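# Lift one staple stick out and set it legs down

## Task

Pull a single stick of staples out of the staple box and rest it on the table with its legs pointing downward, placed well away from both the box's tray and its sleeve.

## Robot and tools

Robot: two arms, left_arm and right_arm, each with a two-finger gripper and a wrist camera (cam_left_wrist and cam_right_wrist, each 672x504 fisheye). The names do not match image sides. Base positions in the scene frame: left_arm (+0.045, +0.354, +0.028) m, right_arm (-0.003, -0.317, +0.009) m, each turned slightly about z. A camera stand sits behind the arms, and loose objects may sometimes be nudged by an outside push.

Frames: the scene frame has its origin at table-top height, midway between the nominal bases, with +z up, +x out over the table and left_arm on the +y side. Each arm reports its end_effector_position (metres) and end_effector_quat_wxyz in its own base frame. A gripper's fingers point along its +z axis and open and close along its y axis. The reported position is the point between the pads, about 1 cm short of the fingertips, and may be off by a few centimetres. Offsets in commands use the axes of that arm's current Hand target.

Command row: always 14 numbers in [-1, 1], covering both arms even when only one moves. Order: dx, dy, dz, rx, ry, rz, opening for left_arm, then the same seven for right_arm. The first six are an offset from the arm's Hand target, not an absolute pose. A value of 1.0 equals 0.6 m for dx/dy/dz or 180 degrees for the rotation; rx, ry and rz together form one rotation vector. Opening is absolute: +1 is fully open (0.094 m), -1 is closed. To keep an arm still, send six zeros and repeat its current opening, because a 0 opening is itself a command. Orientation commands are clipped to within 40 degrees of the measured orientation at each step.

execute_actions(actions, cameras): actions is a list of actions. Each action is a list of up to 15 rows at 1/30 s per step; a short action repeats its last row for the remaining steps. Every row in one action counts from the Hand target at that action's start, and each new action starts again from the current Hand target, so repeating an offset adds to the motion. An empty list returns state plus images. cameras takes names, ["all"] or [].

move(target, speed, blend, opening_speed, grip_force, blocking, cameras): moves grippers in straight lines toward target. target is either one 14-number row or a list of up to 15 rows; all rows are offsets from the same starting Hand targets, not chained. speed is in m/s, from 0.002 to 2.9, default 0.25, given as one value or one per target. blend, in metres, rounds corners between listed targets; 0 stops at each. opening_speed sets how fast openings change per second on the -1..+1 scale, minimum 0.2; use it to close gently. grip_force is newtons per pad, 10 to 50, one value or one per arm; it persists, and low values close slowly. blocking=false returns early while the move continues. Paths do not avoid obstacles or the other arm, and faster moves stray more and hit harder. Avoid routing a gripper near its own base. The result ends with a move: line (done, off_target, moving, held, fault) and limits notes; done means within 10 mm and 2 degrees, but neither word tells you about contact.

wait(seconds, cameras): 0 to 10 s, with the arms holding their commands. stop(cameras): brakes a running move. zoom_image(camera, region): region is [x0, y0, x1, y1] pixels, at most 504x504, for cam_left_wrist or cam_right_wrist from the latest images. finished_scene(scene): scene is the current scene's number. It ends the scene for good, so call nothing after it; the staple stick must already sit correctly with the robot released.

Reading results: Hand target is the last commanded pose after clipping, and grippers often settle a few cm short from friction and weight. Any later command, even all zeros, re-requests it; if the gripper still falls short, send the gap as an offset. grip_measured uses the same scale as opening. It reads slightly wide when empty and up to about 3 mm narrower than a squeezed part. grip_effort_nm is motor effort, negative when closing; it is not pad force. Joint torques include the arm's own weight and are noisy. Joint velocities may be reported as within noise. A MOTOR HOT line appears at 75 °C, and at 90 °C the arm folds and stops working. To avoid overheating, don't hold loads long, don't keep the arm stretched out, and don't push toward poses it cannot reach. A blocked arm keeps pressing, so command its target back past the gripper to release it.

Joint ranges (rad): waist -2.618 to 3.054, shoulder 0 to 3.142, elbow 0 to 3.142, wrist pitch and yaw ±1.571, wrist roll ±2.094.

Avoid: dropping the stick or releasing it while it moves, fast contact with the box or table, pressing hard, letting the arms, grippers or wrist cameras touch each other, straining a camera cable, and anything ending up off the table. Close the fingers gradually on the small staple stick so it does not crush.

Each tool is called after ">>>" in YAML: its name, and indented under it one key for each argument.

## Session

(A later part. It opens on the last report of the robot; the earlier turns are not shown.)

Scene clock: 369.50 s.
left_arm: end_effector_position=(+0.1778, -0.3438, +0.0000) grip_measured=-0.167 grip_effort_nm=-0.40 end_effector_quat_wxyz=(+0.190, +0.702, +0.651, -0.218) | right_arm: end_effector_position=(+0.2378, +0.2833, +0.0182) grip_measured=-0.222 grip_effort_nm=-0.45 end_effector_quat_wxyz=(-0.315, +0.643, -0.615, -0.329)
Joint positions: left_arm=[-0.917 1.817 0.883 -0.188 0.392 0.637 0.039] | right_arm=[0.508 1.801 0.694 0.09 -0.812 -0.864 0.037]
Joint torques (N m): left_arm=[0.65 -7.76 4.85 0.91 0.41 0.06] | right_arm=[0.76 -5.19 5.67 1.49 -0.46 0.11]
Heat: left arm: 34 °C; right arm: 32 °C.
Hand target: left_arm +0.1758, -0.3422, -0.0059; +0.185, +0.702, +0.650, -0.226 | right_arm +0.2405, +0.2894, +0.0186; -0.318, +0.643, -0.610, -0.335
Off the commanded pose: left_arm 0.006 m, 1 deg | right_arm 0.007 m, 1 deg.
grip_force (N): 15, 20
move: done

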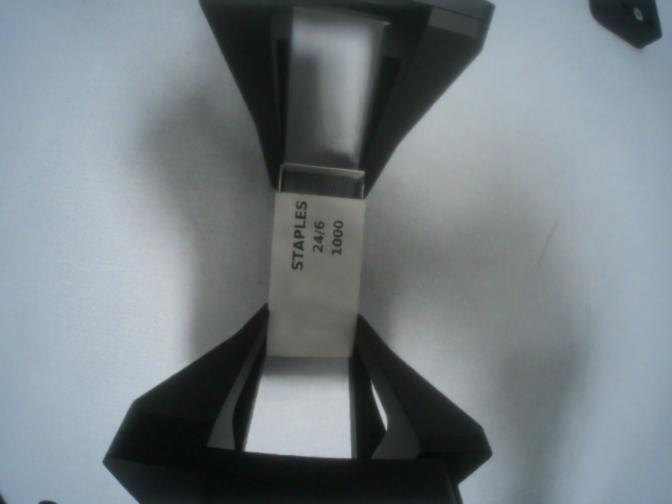

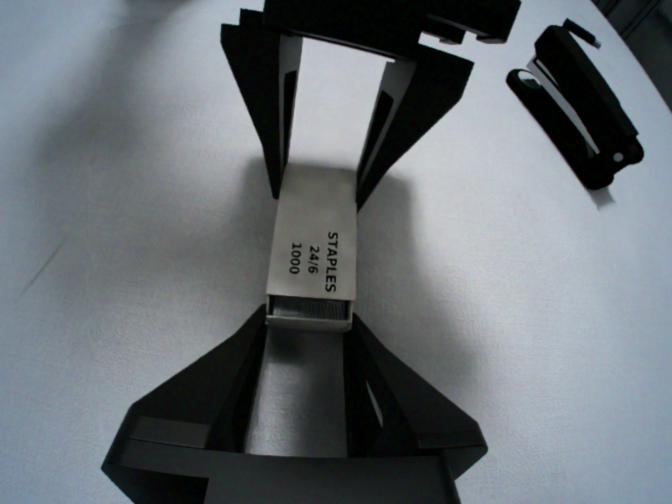

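>>> move:
  target: [0, 0.0, 0, 0, 0, 0, -0.27, 0.0344, 0, -0.0491, 0, 0, 0, -0.3]
  cameras: ["all"]
  speed: 0.06

Scene clock: 377.37 s.
left_arm: end_effector_position=(+0.1841, -0.3572, +0.0092) grip_measured=-0.167 grip_effort_nm=-0.40 end_effector_quat_wxyz=(+0.220, +0.695, +0.644, -0.233) | right_arm: end_effector_position=(+0.2449, +0.2657, +0.0230) grip_measured=-0.222 grip_effort_nm=-0.47 end_effector_quat_wxyz=(-0.333, +0.648, -0.596, -0.339)
Joint positions: left_arm=[-0.917 1.817 0.883 -0.116 0.411 0.618 0.039] | right_arm=[0.424 1.801 0.694 0.044 -0.892 -0.984 0.037]
Joint torques (N m): left_arm=[0.64 -7.99 4.88 0.32 0.23 0.25] | right_arm=[-2.39 -7.49 3.55 0.56 -0.28 -0.25]
Heat: left arm: 34 °C; right arm: 33 °C.
Hand target: left_arm +0.1758, -0.3422, -0.0059; +0.184, +0.702, +0.650, -0.226 | right_arm +0.2425, +0.2535, +0.0186; -0.318, +0.643, -0.610, -0.335
Off the commanded pose: left_arm 0.023 m, 4 deg | right_arm 0.013 m, 3 deg.
grip_force (N): 15, 20
move: off_target (left_arm, right_arm)

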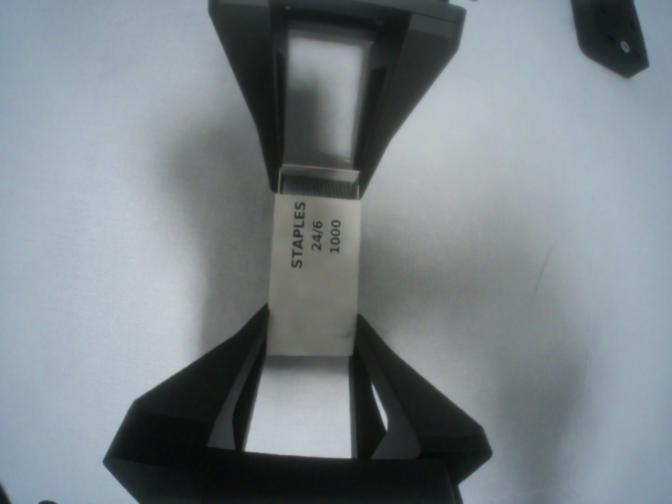

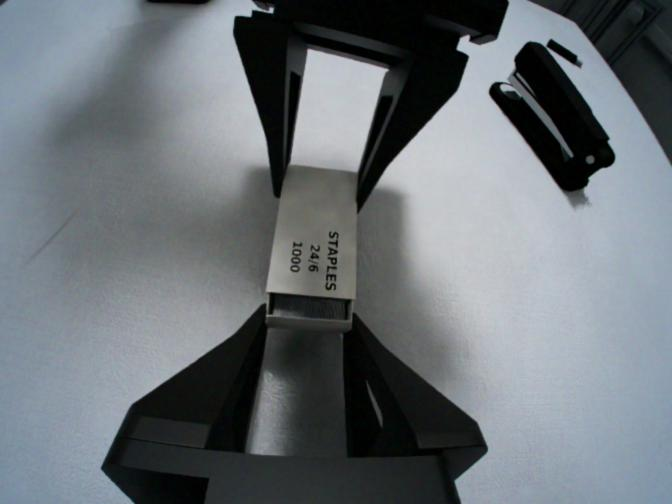

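>>> move:
  target: [0, 0.0, 0, 0, 0, 0, -0.15, 0, 0, 0, 0, 0, 0, -0.3]
  cameras: ["all"]
  speed: 0.06
  grip_force: [10, 25]

Scene clock: 386.33 s.
left_arm: end_effector_position=(+0.1824, -0.3540, +0.0068) grip_measured=-0.149 grip_effort_nm=-0.07 end_effector_quat_wxyz=(+0.213, +0.696, +0.646, -0.229) | right_arm: end_effector_position=(+0.2433, +0.2612, +0.0205) grip_measured=-0.226 grip_effort_nm=-0.56 end_effector_quat_wxyz=(-0.325, +0.646, -0.601, -0.340)
Joint positions: left_arm=[-0.917 1.817 0.883 -0.134 0.407 0.623 0.04] | right_arm=[0.413 1.801 0.694 0.014 -0.892 -0.998 0.036]
Joint torques (N m): left_arm=[0.65 -7.92 4.82 0.46 0.26 0.19] | right_arm=[-1.54 -7.53 3.54 0.78 -0.27 -0.17]
Heat: left arm: 34 °C; right arm: 32 °C.
Hand target: left_arm +0.1758, -0.3422, -0.0059; +0.184, +0.702, +0.650, -0.226 | right_arm +0.2424, +0.2535, +0.0186; -0.318, +0.643, -0.610, -0.335
Off the commanded pose: left_arm 0.019 m, 3 deg | right_arm 0.008 m, 2 deg.
grip_force (N): 10, 25
move: off_target (left_arm)

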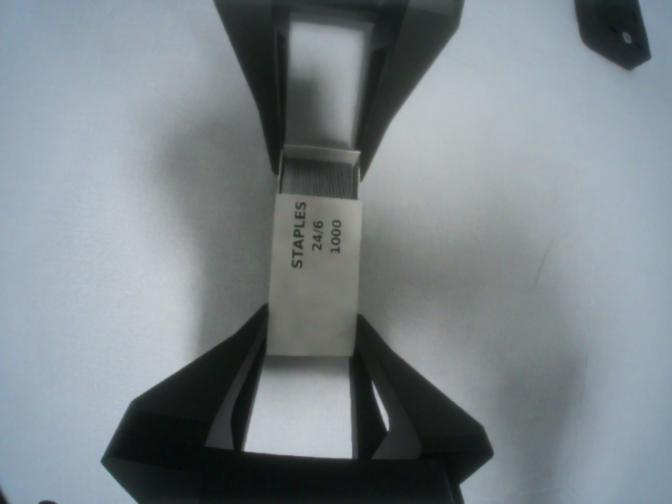

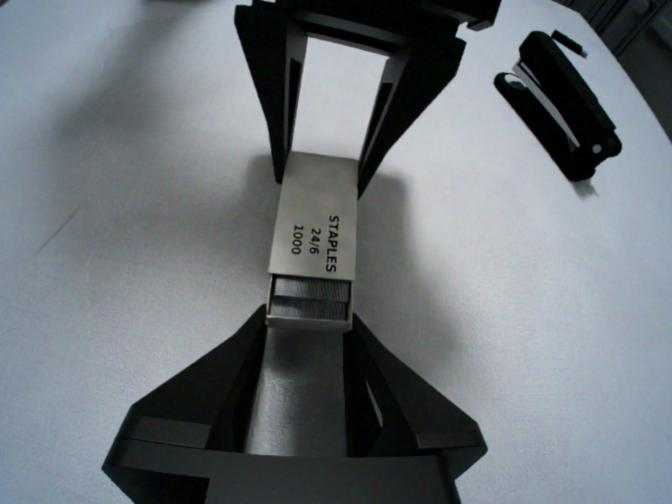

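>>> move:
  target: [0, 0.0, 0, 0, 0, 0, -0.15, 0.043, 0, -0.0614, 0, 0, 0, -0.3]
  cameras: ["all"]
  speed: 0.06

Scene clock: 391.33 s.
left_arm: end_effector_position=(+0.1809, -0.3478, +0.0028) grip_measured=-0.149 grip_effort_nm=-0.07 end_effector_quat_wxyz=(+0.201, +0.700, +0.648, -0.221) | right_arm: end_effector_position=(+0.2448, +0.2117, +0.0133) grip_measured=-0.226 grip_effort_nm=-0.56 end_effector_quat_wxyz=(-0.322, +0.645, -0.606, -0.337)
Joint positions: left_arm=[-0.915 1.817 0.883 -0.164 0.396 0.637 0.04] | right_arm=[0.241 1.798 0.689 -0.196 -0.944 -1.257 0.036]
Joint torques (N m): left_arm=[0.47 -7.8 4.83 0.71 0.37 0.06] | right_arm=[-0.72 -7.98 4.42 0.32 -0.39 0.02]
Heat: left arm: 34 °C; right arm: 32 °C.
Hand target: left_arm +0.1758, -0.3423, -0.0059; +0.185, +0.702, +0.650, -0.226 | right_arm +0.2448, +0.2087, +0.0186; -0.318, +0.643, -0.610, -0.336
Off the commanded pose: left_arm 0.012 m, 2 deg | right_arm 0.006 m, 1 deg.
grip_force (N): 10, 25
move: off_target (left_arm)

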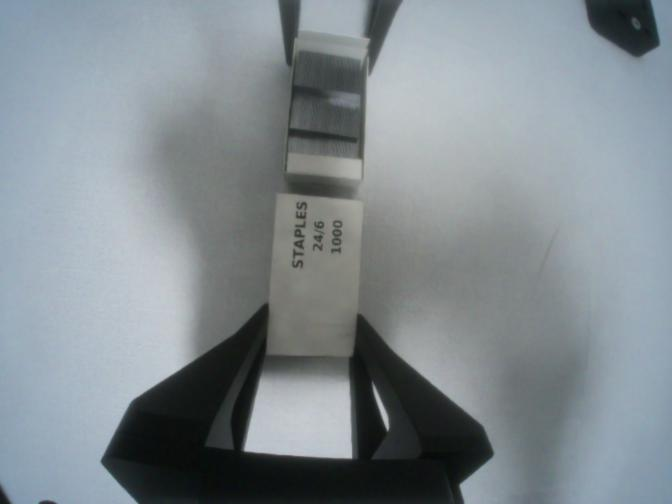

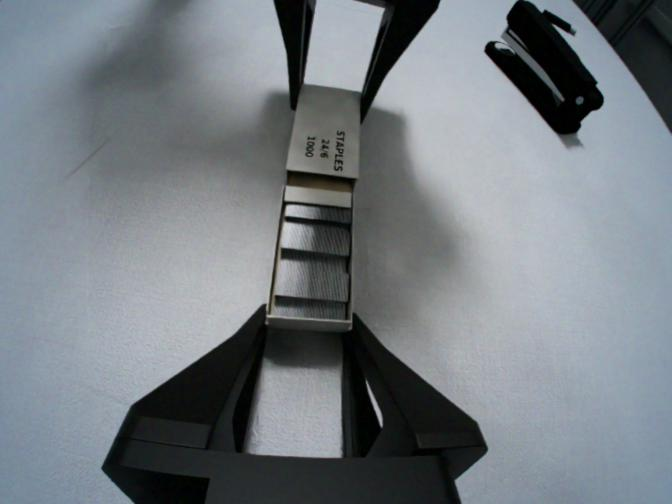

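>>> zoom_image:
  camera: "cam_right_wrist"
  region: [230, 160, 400, 350]

>>> zoom_image:
  camera: "cam_left_wrist"
  region: [250, 20, 410, 200]

Scaled by 2.653 from the camera's 672x504 image, which has a finer 960x720 frame.

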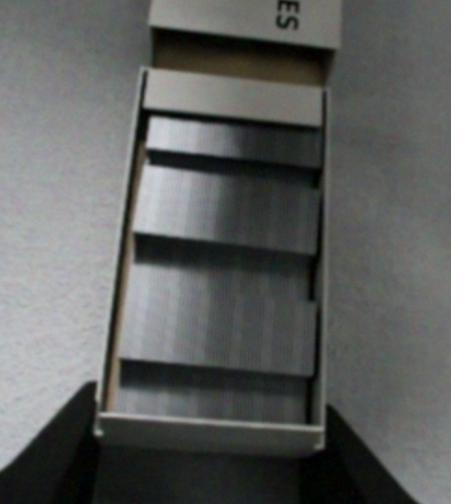

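Scaled by 2.800 from the camera's 672x504 image, which has a finer 960x720 frame.

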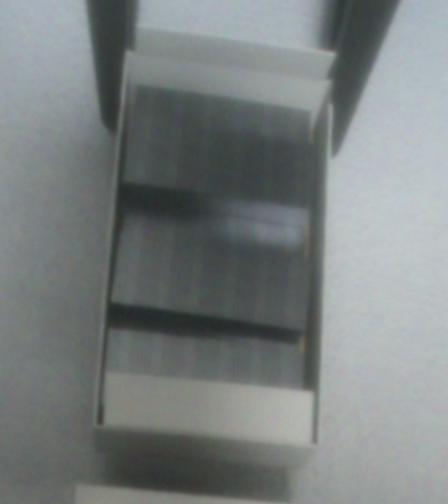

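>>> move:
  target:
    - [0.0553, 0.0, -0.0373, 0, 0, 0, -0.15, 0, 0, 0, 0, 0, 0, 0.1]
    - [0.059, 0.0, -0.0318, 0, 0, 0, -0.15, 0, 0, -0.1, 0, 0, 0, 0.1]
  cameras: ["all"]
  speed: 0.08
  opening_speed: 0.4

Scene clock: 419.07 s.
left_arm: end_effector_position=(+0.1836, -0.3087, -0.0068) grip_measured=-0.149 grip_effort_nm=-0.08 end_effector_quat_wxyz=(+0.193, +0.702, +0.648, -0.223) | right_arm: end_effector_position=(+0.2417, +0.1588, +0.0395) grip_measured=+0.098 grip_effort_nm=0.10 end_effector_quat_wxyz=(-0.300, +0.643, -0.619, -0.338)
Joint positions: left_arm=[-0.82 1.767 0.78 -0.167 0.443 0.737 0.04] | right_arm=[0.051 1.737 0.796 -0.669 -0.937 -1.578 0.052]
Joint torques (N m): left_arm=[0.64 -8.81 4.03 0.63 0.32 0.04] | right_arm=[-0.57 -7.91 5.52 0.04 -0.65 -0.11]
Motor temperatures (°C): left_arm=[27 30 34 28 24 25 24] | right_arm=[24 29 32 26 27 27 25]
Heat: left arm: 34 °C; right arm: 32 °C.
Hand target: left_arm +0.1791, -0.3023, -0.0098; +0.184, +0.702, +0.650, -0.226 | right_arm +0.2475, +0.1595, +0.0529; -0.318, +0.643, -0.610, -0.335
Off the commanded pose: left_arm 0.008 m, 1 deg | right_arm 0.015 m, 2 deg.
grip_force (N): 10, 25
move: off_target (right_arm)

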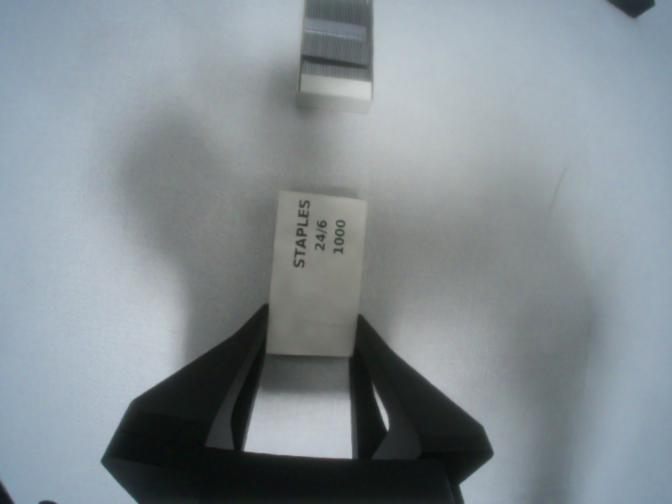

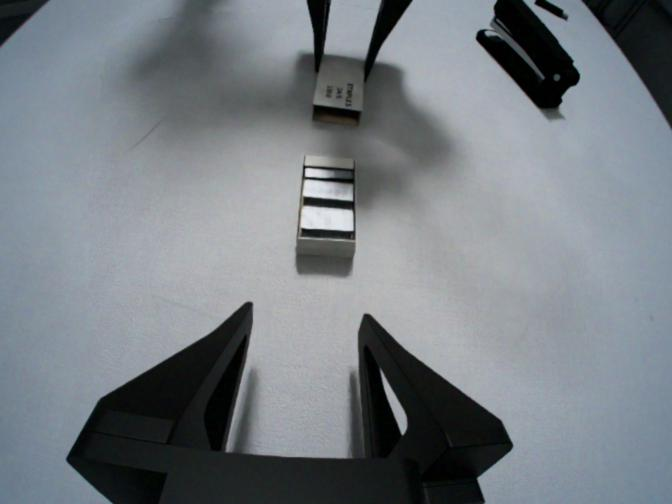

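>>> move:
  target:
    - [0, 0, 0, 0, 0, 0, 0.3, -0.0955, 0, -0.0666, 0, 0, 0, 0.1]
    - [0, 0, -0.1833, 0, 0, 0, 0.3, -0.1365, 0.047, 0.0845, 0.344, 0.1085, 0.375, 0.1]
  cameras: ["all"]
  speed: 0.15
  opening_speed: 0.5

>>> zoom_image:
  camera: "cam_right_wrist"
  region: [200, 150, 440, 390]

Scene clock: 443.13 s.
left_arm: end_effector_position=(+0.1843, -0.2382, +0.0686) grip_measured=+0.298 grip_effort_nm=0.09 end_effector_quat_wxyz=(+0.168, +0.702, +0.657, -0.220) | right_arm: end_effector_position=(+0.2113, +0.2438, +0.0879) grip_measured=+0.098 grip_effort_nm=0.10 end_effector_quat_wxyz=(+0.250, -0.021, +0.968, +0.011)
Joint positions: left_arm=[-0.626 1.469 0.854 -0.686 0.498 0.942 0.061] | right_arm=[1.086 1.519 1.002 -0.771 0.425 0.982 0.052]
Joint torques (N m): left_arm=[0.76 -7.83 7.49 0.38 0.49 0.08] | right_arm=[0.64 -4.26 7.31 0.73 0.52 0.14]
Heat: left arm: 33 °C; right arm: 32 °C.
Hand target: left_arm +0.1877, -0.2415, +0.0814; +0.184, +0.702, +0.650, -0.226 | right_arm +0.2146, +0.2464, +0.0911; +0.258, -0.017, +0.966, +0.004
Off the commanded pose: left_arm 0.014 m, 2 deg | right_arm 0.005 m, 1 deg.
grip_force (N): 10, 25
move: off_target (left_arm)

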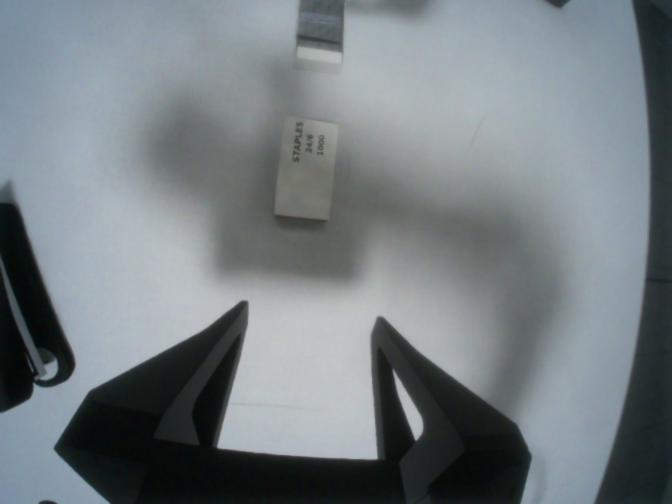

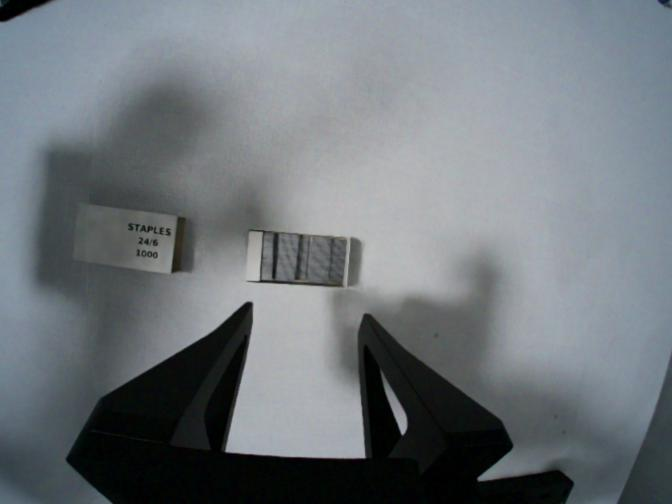

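Scaled by 2.100 from the camera's 672x504 image, which has a finer 960x720 frame.

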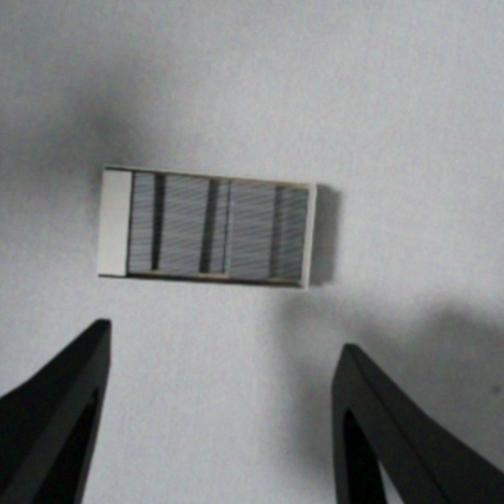

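>>> zoom_image:
  camera: "cam_right_wrist"
  region: [235, 215, 375, 305]

Scaled by 3.600 from the camera's 672x504 image, which has a finer 960x720 frame.

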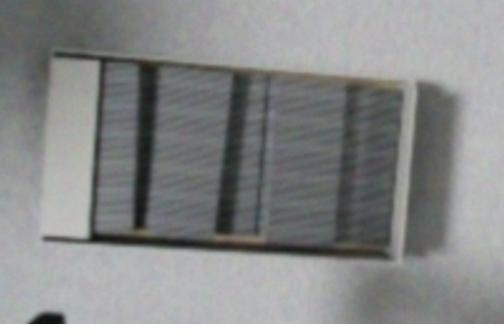

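>>> move:
  target: [0, 0, 0, 0, 0, 0, 0.3, -0.0062, -0.0122, 0.0768, -0.0041, 0.1106, -0.0104, -0.53]
  cameras: ["all"]
  speed: 0.12
  grip_force: [10, 50]

>>> zoom_image:
  camera: "cam_right_wrist"
  region: [200, 200, 440, 420]

Scene clock: 474.93 s.
left_arm: end_effector_position=(+0.1843, -0.2382, +0.0686) grip_measured=+0.298 grip_effort_nm=0.09 end_effector_quat_wxyz=(+0.168, +0.702, +0.657, -0.220) | right_arm: end_effector_position=(+0.2380, +0.2383, +0.0534) grip_measured=-0.528 grip_effort_nm=-0.09 end_effector_quat_wxyz=(+0.092, -0.034, +0.995, +0.006)
Joint positions: left_arm=[-0.626 1.469 0.854 -0.686 0.498 0.942 0.061] | right_arm=[0.851 1.735 1.177 -0.878 0.126 0.774 0.022]
Joint torques (N m): left_arm=[0.77 -7.83 7.49 0.37 0.48 0.07] | right_arm=[-0.54 -5.74 6.98 0.45 0.07 -0.05]
Heat: left arm: 35 °C; right arm: 34 °C.
Hand target: left_arm +0.1877, -0.2415, +0.0814; +0.184, +0.702, +0.650, -0.226 | right_arm +0.2411, +0.2400, +0.0530; +0.087, -0.035, +0.996, +0.003
Off the commanded pose: left_arm 0.014 m, 2 deg | right_arm 0.004 m, 1 deg.
grip_force (N): 10, 50
move: off_target (left_arm)

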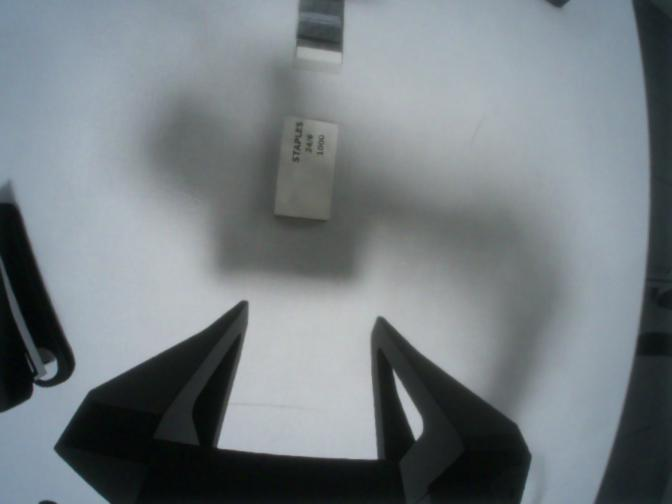

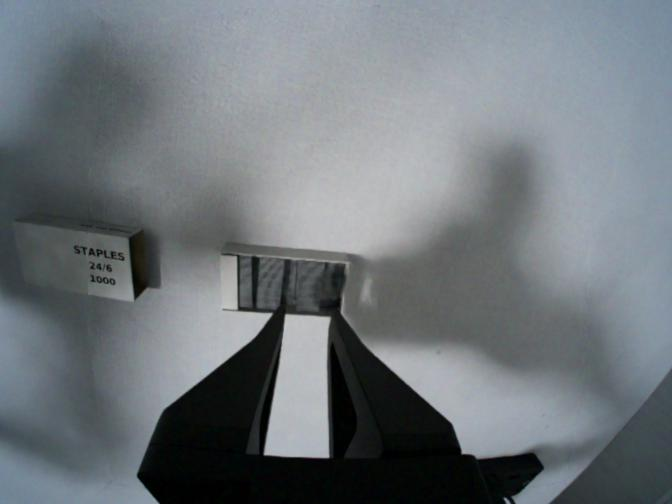

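Scaled by 2.100 from the camera's 672x504 image, which has a finer 960x720 frame.

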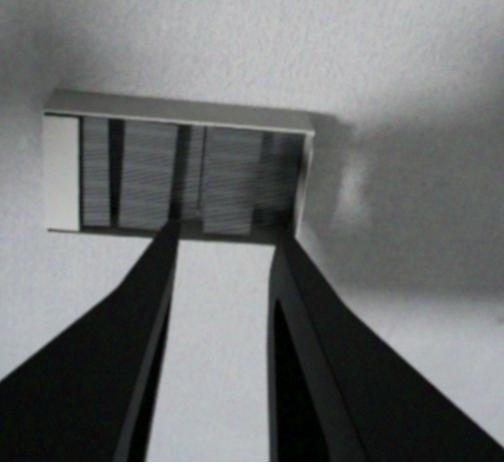

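>>> move:
  target: [0, 0, 0, 0, 0, 0, 0.3, 0.0208, 0, 0.0512, -0.0019, 0, -0.0109, -0.53]
  cameras: ["cam_right_wrist"]
  speed: 0.08

>>> zoom_image:
  camera: "cam_right_wrist"
  region: [200, 200, 440, 420]

Scene clock: 492.70 s.
left_arm: end_effector_position=(+0.1843, -0.2382, +0.0686) grip_measured=+0.298 grip_effort_nm=0.09 end_effector_quat_wxyz=(+0.168, +0.702, +0.657, -0.220) | right_arm: end_effector_position=(+0.2350, +0.2360, +0.0269) grip_measured=-0.528 grip_effort_nm=-0.09 end_effector_quat_wxyz=(+0.089, -0.045, +0.995, +0.004)
Joint positions: left_arm=[-0.626 1.469 0.854 -0.686 0.498 0.942 0.061] | right_arm=[0.851 1.762 1.098 -0.776 0.123 0.752 0.022]
Joint torques (N m): left_arm=[0.76 -7.83 7.51 0.38 0.48 0.06] | right_arm=[0.73 -5.98 4.66 0.83 0.03 -0.05]
Heat: left arm: 36 °C; right arm: 34 °C.
Hand target: left_arm +0.1877, -0.2415, +0.0814; +0.184, +0.702, +0.650, -0.226 | right_arm +0.2343, +0.2396, +0.0206; +0.088, -0.052, +0.995, +0.005
Off the commanded pose: left_arm 0.014 m, 2 deg | right_arm 0.007 m, 1 deg.
grip_force (N): 10, 50
move: off_target (left_arm)
Images, in order (width x height): cam_right_wrist 672x504.

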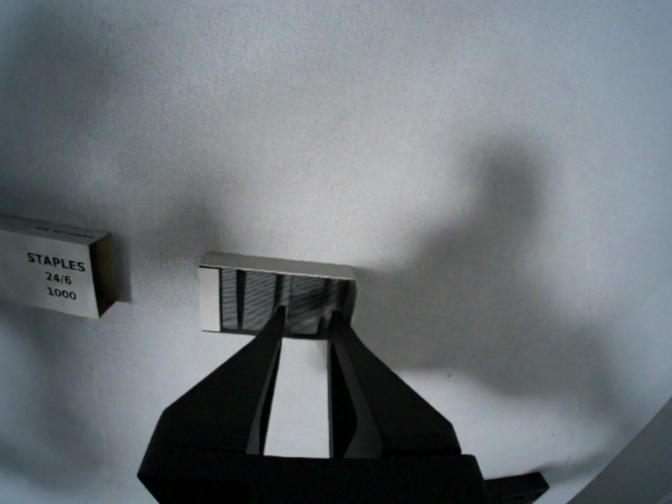

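Scaled by 2.100 from the camera's 672x504 image, which has a finer 960x720 frame.

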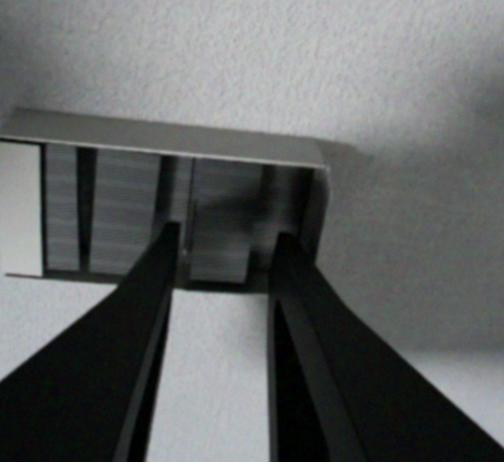

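>>> move:
  target:
    - [0, 0, 0, 0, 0, 0, 0.3, 0.0107, 0.0017, -0.0019, 0, 0, 0, -0.53]
    - [0, 0, 0, 0, 0, 0, 0.3, 0.0137, 0.0017, 0.0155, 0, 0, 0, -0.53]
  cameras: ["cam_right_wrist"]
  speed: 0.05

>>> zoom_image:
  camera: "cam_right_wrist"
  region: [200, 200, 440, 420]

Scene clock: 506.57 s.
left_arm: end_effector_position=(+0.1843, -0.2382, +0.0686) grip_measured=+0.298 grip_effort_nm=0.09 end_effector_quat_wxyz=(+0.168, +0.702, +0.657, -0.220) | right_arm: end_effector_position=(+0.2283, +0.2363, +0.0189) grip_measured=-0.528 grip_effort_nm=-0.08 end_effector_quat_wxyz=(+0.088, -0.053, +0.995, +0.004)
Joint positions: left_arm=[-0.626 1.469 0.854 -0.686 0.498 0.942 0.061] | right_arm=[0.867 1.762 1.063 -0.744 0.123 0.752 0.022]
Joint torques (N m): left_arm=[0.77 -7.86 7.53 0.38 0.49 0.07] | right_arm=[0.66 -5.63 4.29 0.96 0.09 0.1]
Heat: left arm: 36 °C; right arm: 33 °C.
Hand target: left_arm +0.1877, -0.2415, +0.0814; +0.184, +0.702, +0.650, -0.226 | right_arm +0.2277, +0.2399, +0.0100; +0.088, -0.052, +0.995, +0.005
Off the commanded pose: left_arm 0.014 m, 2 deg | right_arm 0.010 m, 0 deg.
grip_force (N): 10, 50
move: off_target (left_arm)
Images, in order (width x height): cam_right_wrist 672x504.

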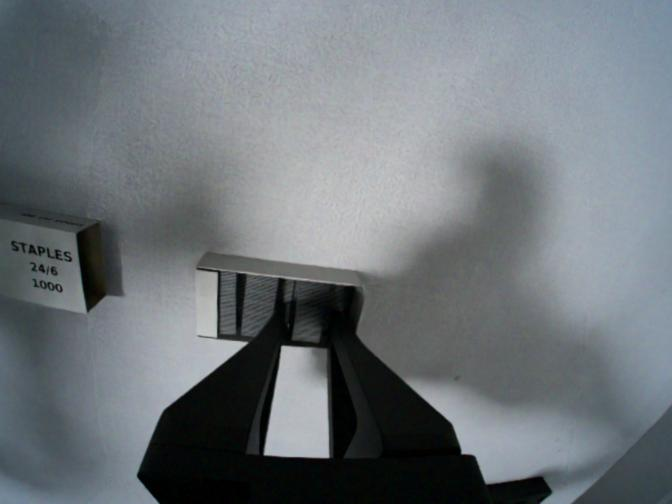

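Scaled by 2.100 from the camera's 672x504 image, which has a finer 960x720 frame.

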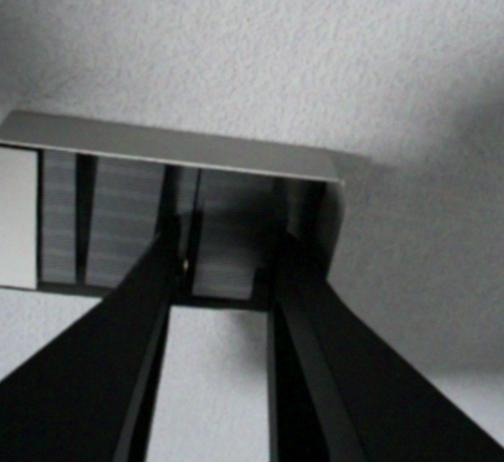

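>>> move:
  target:
    - [0, 0, 0, 0, 0, 0, 0.3, 0, 0, 0, 0, 0, 0, -0.585]
    - [0, 0, 0, 0, 0, 0, 0.3, 0.0023, 0, 0.0131, 0, 0, 0, -0.585]
  cameras: ["cam_right_wrist"]
  speed: 0.04

>>> zoom_image:
  camera: "cam_right_wrist"
  region: [220, 230, 380, 370]

Scene clock: 513.83 s.
left_arm: end_effector_position=(+0.1843, -0.2382, +0.0686) grip_measured=+0.298 grip_effort_nm=0.09 end_effector_quat_wxyz=(+0.168, +0.702, +0.657, -0.220) | right_arm: end_effector_position=(+0.2287, +0.2369, +0.0178) grip_measured=-0.583 grip_effort_nm=-0.08 end_effector_quat_wxyz=(+0.090, -0.053, +0.995, +0.006)
Joint positions: left_arm=[-0.626 1.469 0.854 -0.686 0.498 0.942 0.061] | right_arm=[0.867 1.762 1.058 -0.733 0.122 0.752 0.02]
Joint torques (N m): left_arm=[0.8 -7.8 7.49 0.37 0.48 0.07] | right_arm=[0.85 -4.62 3.22 1.22 0.08 0.15]
Heat: left arm: 36 °C; right arm: 33 °C.
Hand target: left_arm +0.1877, -0.2415, +0.0814; +0.184, +0.702, +0.650, -0.226 | right_arm +0.2277, +0.2399, +0.0020; +0.088, -0.052, +0.995, +0.005
Off the commanded pose: left_arm 0.014 m, 2 deg | right_arm 0.016 m, 0 deg.
grip_force (N): 10, 50
move: off_target (left_arm, right_arm)
Images, in order (width x height): cam_right_wrist 672x504.

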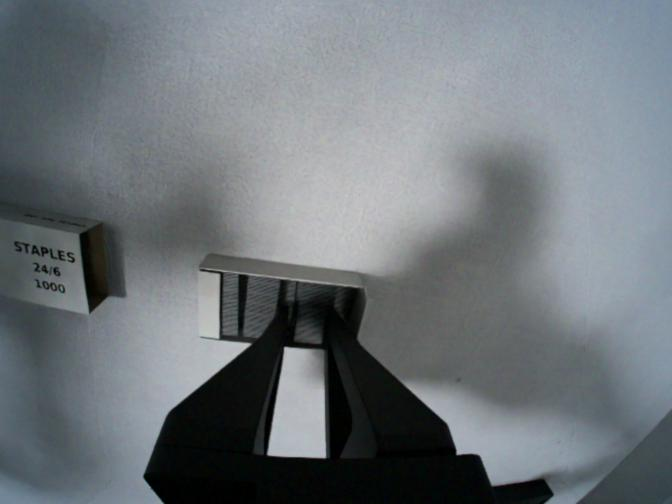

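Scaled by 3.150 from the camera's 672x504 image, which has a finer 960x720 frame.

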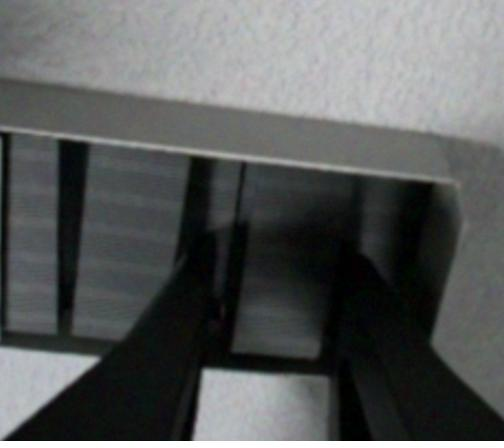

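>>> move:
  target: [0, 0, 0, 0, 0, 0, 0.3, -0.0081, -0.0132, -0.046, 0, 0, 0, -0.585]
  cameras: ["cam_right_wrist"]
  speed: 0.05

>>> zoom_image:
  camera: "cam_right_wrist"
  region: [220, 230, 380, 370]

Scene clock: 526.90 s.
left_arm: end_effector_position=(+0.1843, -0.2382, +0.0686) grip_measured=+0.298 grip_effort_nm=0.09 end_effector_quat_wxyz=(+0.168, +0.702, +0.657, -0.220) | right_arm: end_effector_position=(+0.2266, +0.2344, +0.0186) grip_measured=-0.583 grip_effort_nm=-0.07 end_effector_quat_wxyz=(+0.085, -0.054, +0.995, +0.001)
Joint positions: left_arm=[-0.626 1.469 0.854 -0.686 0.498 0.942 0.061] | right_arm=[0.867 1.761 1.061 -0.752 0.122 0.751 0.02]
Joint torques (N m): left_arm=[0.79 -7.86 7.51 0.37 0.49 0.07] | right_arm=[-0.98 -9.18 5.82 0.2 0.08 -0.05]
Heat: left arm: 36 °C; right arm: 32 °C.
Hand target: left_arm +0.1877, -0.2415, +0.0814; +0.184, +0.702, +0.650, -0.226 | right_arm +0.2285, +0.2321, +0.0300; +0.088, -0.052, +0.995, +0.005
Off the commanded pose: left_arm 0.014 m, 2 deg | right_arm 0.012 m, 1 deg.
grip_force (N): 10, 50
move: off_target (left_arm, right_arm)
Images, in order (width x height): cam_right_wrist 672x504.

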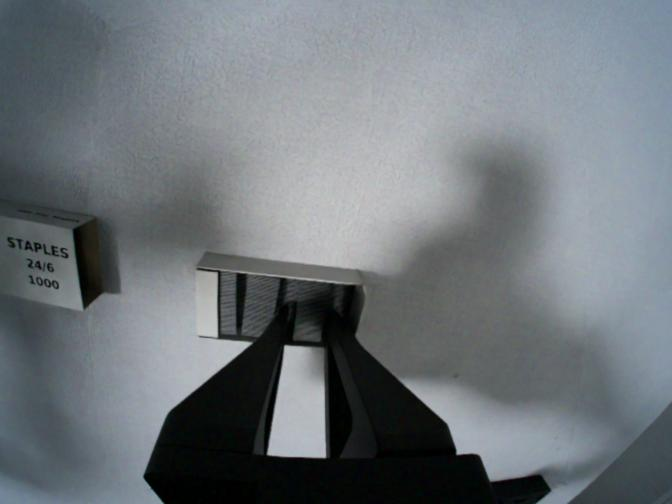

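Scaled by 3.150 from the camera's 672x504 image, which has a finer 960x720 frame.

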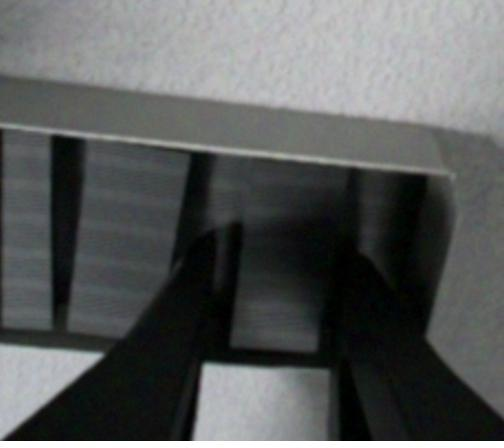

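>>> move:
  target:
    - [0, 0, 0, 0, 0, 0, 0.3, -0.0087, 0, -0.0493, 0, 0, 0, -0.52]
    - [0, 0, 0, 0, 0, 0, 0.3, 0.0081, 0, 0.046, 0, 0, 0, -0.52]
  cameras: ["cam_right_wrist"]
  speed: 0.06

>>> zoom_image:
  camera: "cam_right_wrist"
  region: [220, 230, 380, 370]

Scene clock: 545.57 s.
left_arm: end_effector_position=(+0.1843, -0.2382, +0.0686) grip_measured=+0.298 grip_effort_nm=0.09 end_effector_quat_wxyz=(+0.168, +0.702, +0.657, -0.220) | right_arm: end_effector_position=(+0.2240, +0.2303, +0.0174) grip_measured=-0.522 grip_effort_nm=0.10 end_effector_quat_wxyz=(+0.086, -0.054, +0.995, +0.003)
Joint positions: left_arm=[-0.626 1.469 0.854 -0.686 0.498 0.942 0.061] | right_arm=[0.864 1.742 1.033 -0.738 0.121 0.748 0.022]
Joint torques (N m): left_arm=[0.79 -7.84 7.54 0.38 0.48 0.08] | right_arm=[-0.65 -4.41 3.21 1.33 0.06 -0.02]
Heat: left arm: 36 °C; right arm: 32 °C.
Hand target: left_arm +0.1877, -0.2415, +0.0814; +0.184, +0.702, +0.650, -0.226 | right_arm +0.2284, +0.2320, +0.0019; +0.087, -0.052, +0.995, +0.005
Off the commanded pose: left_arm 0.014 m, 2 deg | right_arm 0.016 m, 0 deg.
grip_force (N): 10, 50
move: off_target (left_arm, right_arm)
Images, in order (width x height): cam_right_wrist 672x504.

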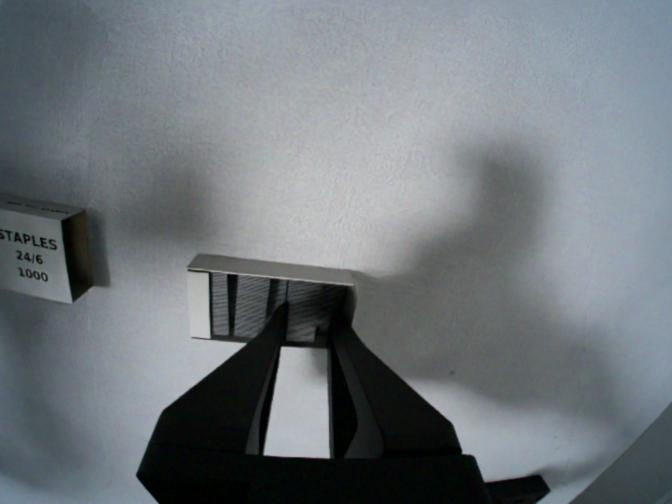

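Scaled by 3.150 from the camera's 672x504 image, which has a finer 960x720 frame.

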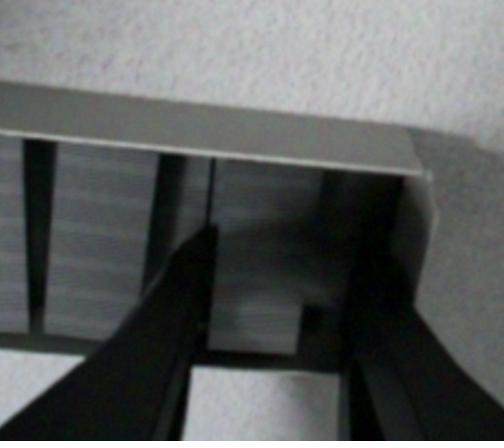

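>>> move:
  target:
    - [0, 0, 0, 0, 0, 0, 0.3, -0.0139, 0.0047, -0.0788, 0, 0, 0, -0.52]
    - [0, 0, 0, 0, 0, 0, 0.3, -0.0047, 0.0047, -0.0264, 0, 0, 0, -0.52]
  cameras: ["cam_right_wrist"]
  speed: 0.08

>>> zoom_image:
  camera: "cam_right_wrist"
  region: [220, 230, 380, 370]

Scene clock: 562.40 s.
left_arm: end_effector_position=(+0.1843, -0.2382, +0.0686) grip_measured=+0.298 grip_effort_nm=0.09 end_effector_quat_wxyz=(+0.168, +0.702, +0.657, -0.220) | right_arm: end_effector_position=(+0.2270, +0.2338, +0.0239) grip_measured=-0.522 grip_effort_nm=0.10 end_effector_quat_wxyz=(+0.088, -0.054, +0.995, +0.005)
Joint positions: left_arm=[-0.626 1.469 0.854 -0.686 0.498 0.942 0.061] | right_arm=[0.864 1.742 1.061 -0.76 0.121 0.748 0.022]
Joint torques (N m): left_arm=[0.8 -7.86 7.46 0.38 0.49 0.07] | right_arm=[-0.23 -5.76 4.49 0.83 0.07 0.03]
Heat: left arm: 36 °C; right arm: 31 °C.
Hand target: left_arm +0.1877, -0.2415, +0.0814; +0.184, +0.702, +0.650, -0.226 | right_arm +0.2282, +0.2348, +0.0180; +0.087, -0.052, +0.995, +0.005
Off the commanded pose: left_arm 0.014 m, 2 deg | right_arm 0.006 m, 0 deg.
grip_force (N): 10, 50
move: off_target (left_arm)
Images, in order (width x height): cam_right_wrist 672x504.

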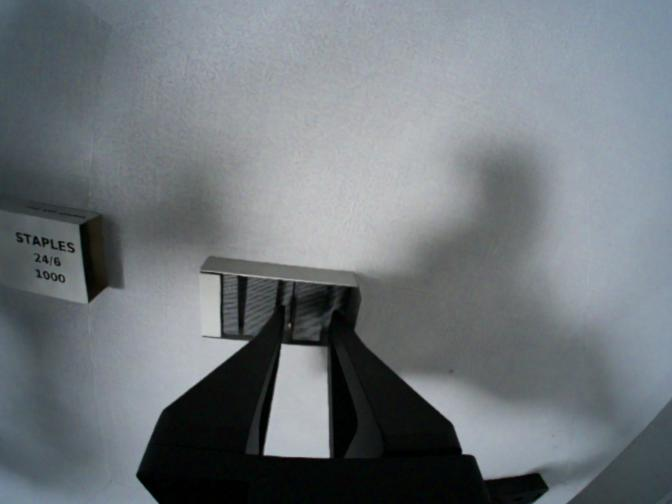

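Scaled by 3.150 from the camera's 672x504 image, which has a finer 960x720 frame.

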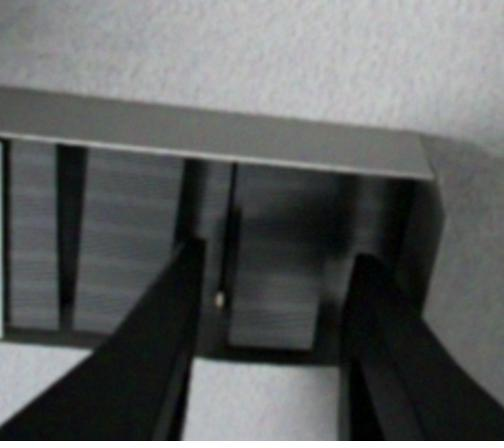

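>>> move:
  target:
    - [0, 0, 0, 0, 0, 0, 0.3, 0, 0, 0, 0, 0, 0, -0.58]
    - [0, 0, 0, 0, 0, 0, 0.3, 0.0038, 0, 0.0213, 0, 0, 0, -0.58]
  cameras: ["cam_right_wrist"]
  speed: 0.05

>>> zoom_image:
  camera: "cam_right_wrist"
  region: [220, 230, 380, 370]

Scene clock: 570.47 s.
left_arm: end_effector_position=(+0.1843, -0.2382, +0.0686) grip_measured=+0.298 grip_effort_nm=0.09 end_effector_quat_wxyz=(+0.168, +0.702, +0.657, -0.220) | right_arm: end_effector_position=(+0.2270, +0.2339, +0.0183) grip_measured=-0.578 grip_effort_nm=-0.08 end_effector_quat_wxyz=(+0.090, -0.054, +0.994, +0.006)
Joint positions: left_arm=[-0.626 1.469 0.854 -0.686 0.498 0.942 0.061] | right_arm=[0.864 1.749 1.043 -0.731 0.121 0.748 0.02]
Joint torques (N m): left_arm=[0.77 -7.83 7.5 0.38 0.49 0.06] | right_arm=[-0.2 -4.94 3.66 1.09 0.11 0.04]
Heat: left arm: 36 °C; right arm: 31 °C.
Hand target: left_arm +0.1877, -0.2415, +0.0814; +0.184, +0.702, +0.650, -0.226 | right_arm +0.2282, +0.2349, +0.0052; +0.088, -0.052, +0.995, +0.005
Off the commanded pose: left_arm 0.014 m, 2 deg | right_arm 0.013 m, 0 deg.
grip_force (N): 10, 50
move: off_target (left_arm, right_arm)
Images, in order (width x height): cam_right_wrist 672x504.

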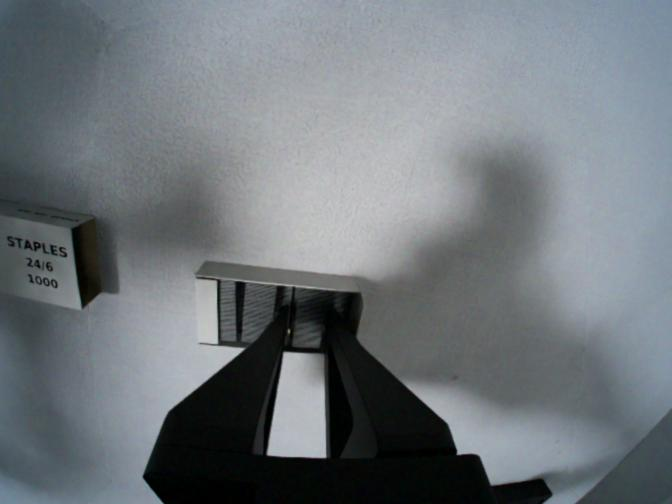

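Scaled by 3.150 from the camera's 672x504 image, which has a finer 960x720 frame.

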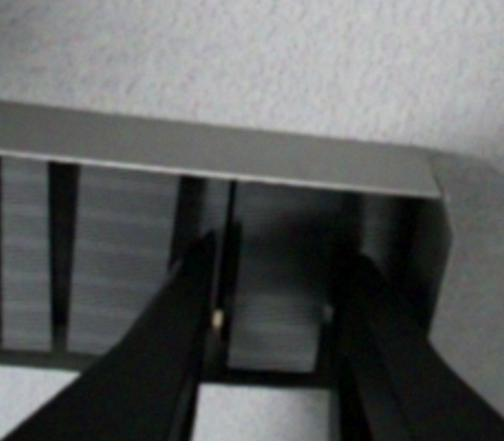

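>>> move:
  target: [0, 0, 0, 0, 0, 0, 0.3, -0.0055, -0.0083, -0.0312, 0, 0, 0, -0.555]
  cameras: ["cam_right_wrist"]
  speed: 0.05

>>> zoom_image:
  camera: "cam_right_wrist"
  region: [220, 230, 380, 370]

Scene clock: 581.57 s.
left_arm: end_effector_position=(+0.1843, -0.2382, +0.0686) grip_measured=+0.298 grip_effort_nm=0.09 end_effector_quat_wxyz=(+0.168, +0.702, +0.657, -0.220) | right_arm: end_effector_position=(+0.2277, +0.2320, +0.0184) grip_measured=-0.557 grip_effort_nm=0.10 end_effector_quat_wxyz=(+0.089, -0.053, +0.995, +0.005)
Joint positions: left_arm=[-0.626 1.469 0.854 -0.686 0.498 0.942 0.061] | right_arm=[0.859 1.749 1.044 -0.736 0.121 0.745 0.021]
Joint torques (N m): left_arm=[0.76 -7.83 7.51 0.38 0.49 0.07] | right_arm=[-0.69 -7.91 5.71 0.37 0.08 -0.03]
Heat: left arm: 36 °C; right arm: 31 °C.
Hand target: left_arm +0.1877, -0.2415, +0.0814; +0.184, +0.702, +0.650, -0.226 | right_arm +0.2287, +0.2298, +0.0241; +0.088, -0.052, +0.995, +0.005
Off the commanded pose: left_arm 0.014 m, 2 deg | right_arm 0.006 m, 0 deg.
grip_force (N): 10, 50
move: off_target (left_arm)
Images, in order (width x height): cam_right_wrist 672x504.

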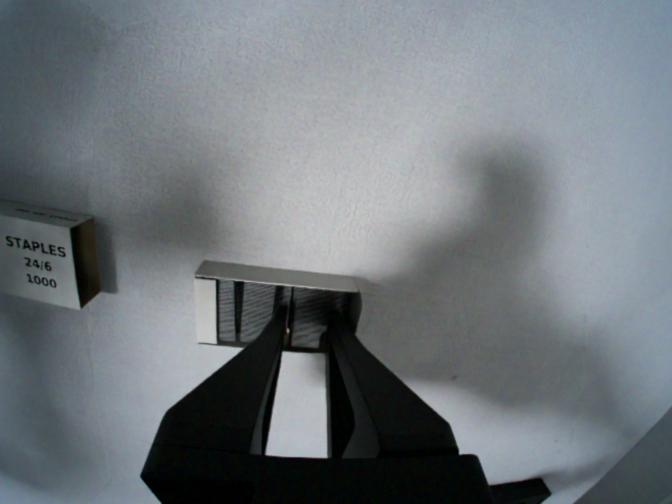

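Scaled by 3.150 from the camera's 672x504 image, which has a finer 960x720 frame.

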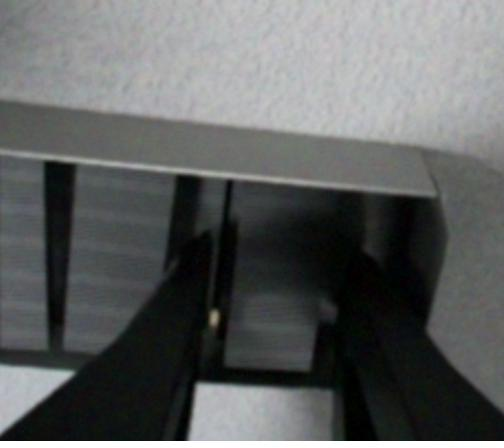

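>>> move:
  target: [0, 0, 0, 0, 0, 0, 0.3, 0.0064, 0, 0.0361, 0, 0, 0, -0.555]
  cameras: ["cam_right_wrist"]
  speed: 0.05

>>> zoom_image:
  camera: "cam_right_wrist"
  region: [250, 250, 370, 360]

Scene clock: 592.10 s.
left_arm: end_effector_position=(+0.1843, -0.2382, +0.0686) grip_measured=+0.298 grip_effort_nm=0.09 end_effector_quat_wxyz=(+0.168, +0.702, +0.657, -0.220) | right_arm: end_effector_position=(+0.2277, +0.2321, +0.0171) grip_measured=-0.557 grip_effort_nm=0.10 end_effector_quat_wxyz=(+0.090, -0.053, +0.995, +0.006)
Joint positions: left_arm=[-0.626 1.469 0.854 -0.686 0.498 0.942 0.061] | right_arm=[0.859 1.749 1.038 -0.727 0.121 0.744 0.021]
Joint torques (N m): left_arm=[0.77 -7.84 7.51 0.37 0.49 0.06] | right_arm=[-0.57 -5.23 2.4 1.21 0.11 -0.03]
Heat: left arm: 36 °C; right arm: 31 °C.
Hand target: left_arm +0.1877, -0.2415, +0.0814; +0.184, +0.702, +0.650, -0.226 | right_arm +0.2287, +0.2298, +0.0021; +0.088, -0.052, +0.995, +0.005
Off the commanded pose: left_arm 0.014 m, 2 deg | right_arm 0.015 m, 0 deg.
grip_force (N): 10, 50
move: off_target (left_arm, right_arm)
Images, in order (width x height): cam_right_wrist 672x504.

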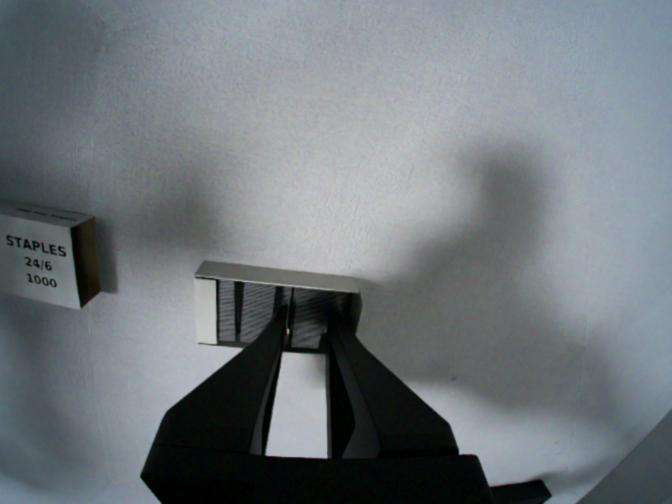

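Scaled by 4.200 from the camera's 672x504 image, which has a finer 960x720 frame.

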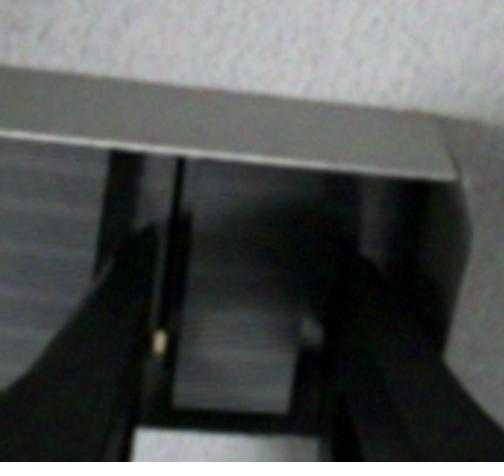

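>>> move:
  target:
    - [0, 0, 0, 0, 0, 0, 0.3, -0.0075, -0.005, -0.042, 0, 0, 0, -0.597]
    - [0, 0, 0, 0, 0, 0, 0.3, 0, -0.005, 0, 0, 0, 0, -0.597]
  cameras: ["cam_right_wrist"]
  speed: 0.05

>>> zoom_image:
  camera: "cam_right_wrist"
  region: [250, 250, 370, 360]

Scene clock: 604.37 s.
left_arm: end_effector_position=(+0.1843, -0.2382, +0.0686) grip_measured=+0.298 grip_effort_nm=0.09 end_effector_quat_wxyz=(+0.168, +0.702, +0.657, -0.220) | right_arm: end_effector_position=(+0.2277, +0.2309, +0.0171) grip_measured=-0.595 grip_effort_nm=-0.08 end_effector_quat_wxyz=(+0.090, -0.054, +0.994, +0.009)
Joint positions: left_arm=[-0.626 1.469 0.854 -0.686 0.498 0.942 0.061] | right_arm=[0.853 1.741 1.029 -0.72 0.115 0.737 0.019]
Joint torques (N m): left_arm=[0.79 -7.83 7.5 0.38 0.48 0.07] | right_arm=[-0.76 -5.16 2.5 1.14 0.12 -0.05]
Heat: left arm: 36 °C; right arm: 31 °C.
Hand target: left_arm +0.1877, -0.2415, +0.0814; +0.184, +0.702, +0.650, -0.226 | right_arm +0.2290, +0.2268, +0.0021; +0.088, -0.052, +0.995, +0.005
Off the commanded pose: left_arm 0.014 m, 2 deg | right_arm 0.016 m, 1 deg.
grip_force (N): 10, 50
move: off_target (left_arm, right_arm)
Images, in order (width x height): cam_right_wrist 672x504.

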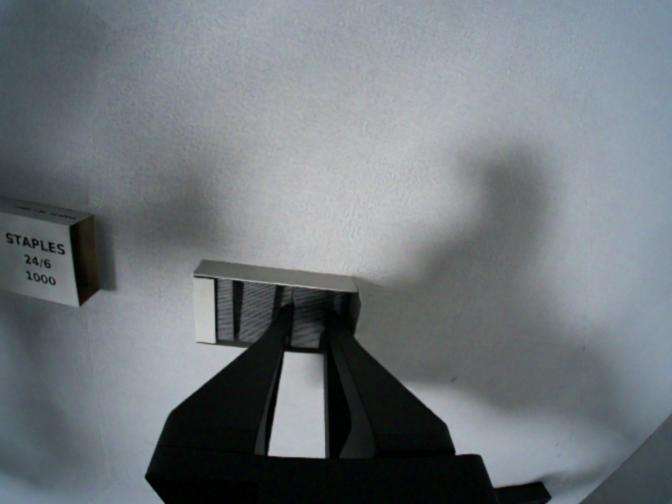

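Scaled by 4.200 from the camera's 672x504 image, which has a finer 960x720 frame.

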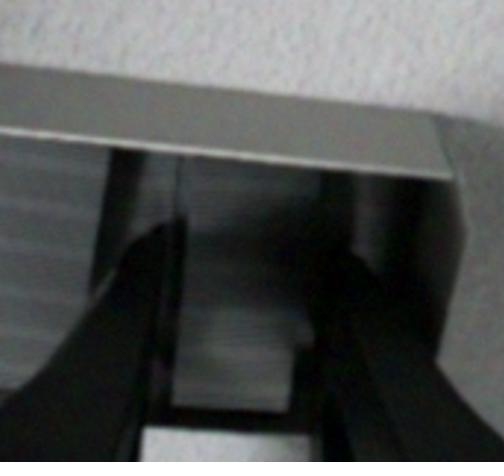

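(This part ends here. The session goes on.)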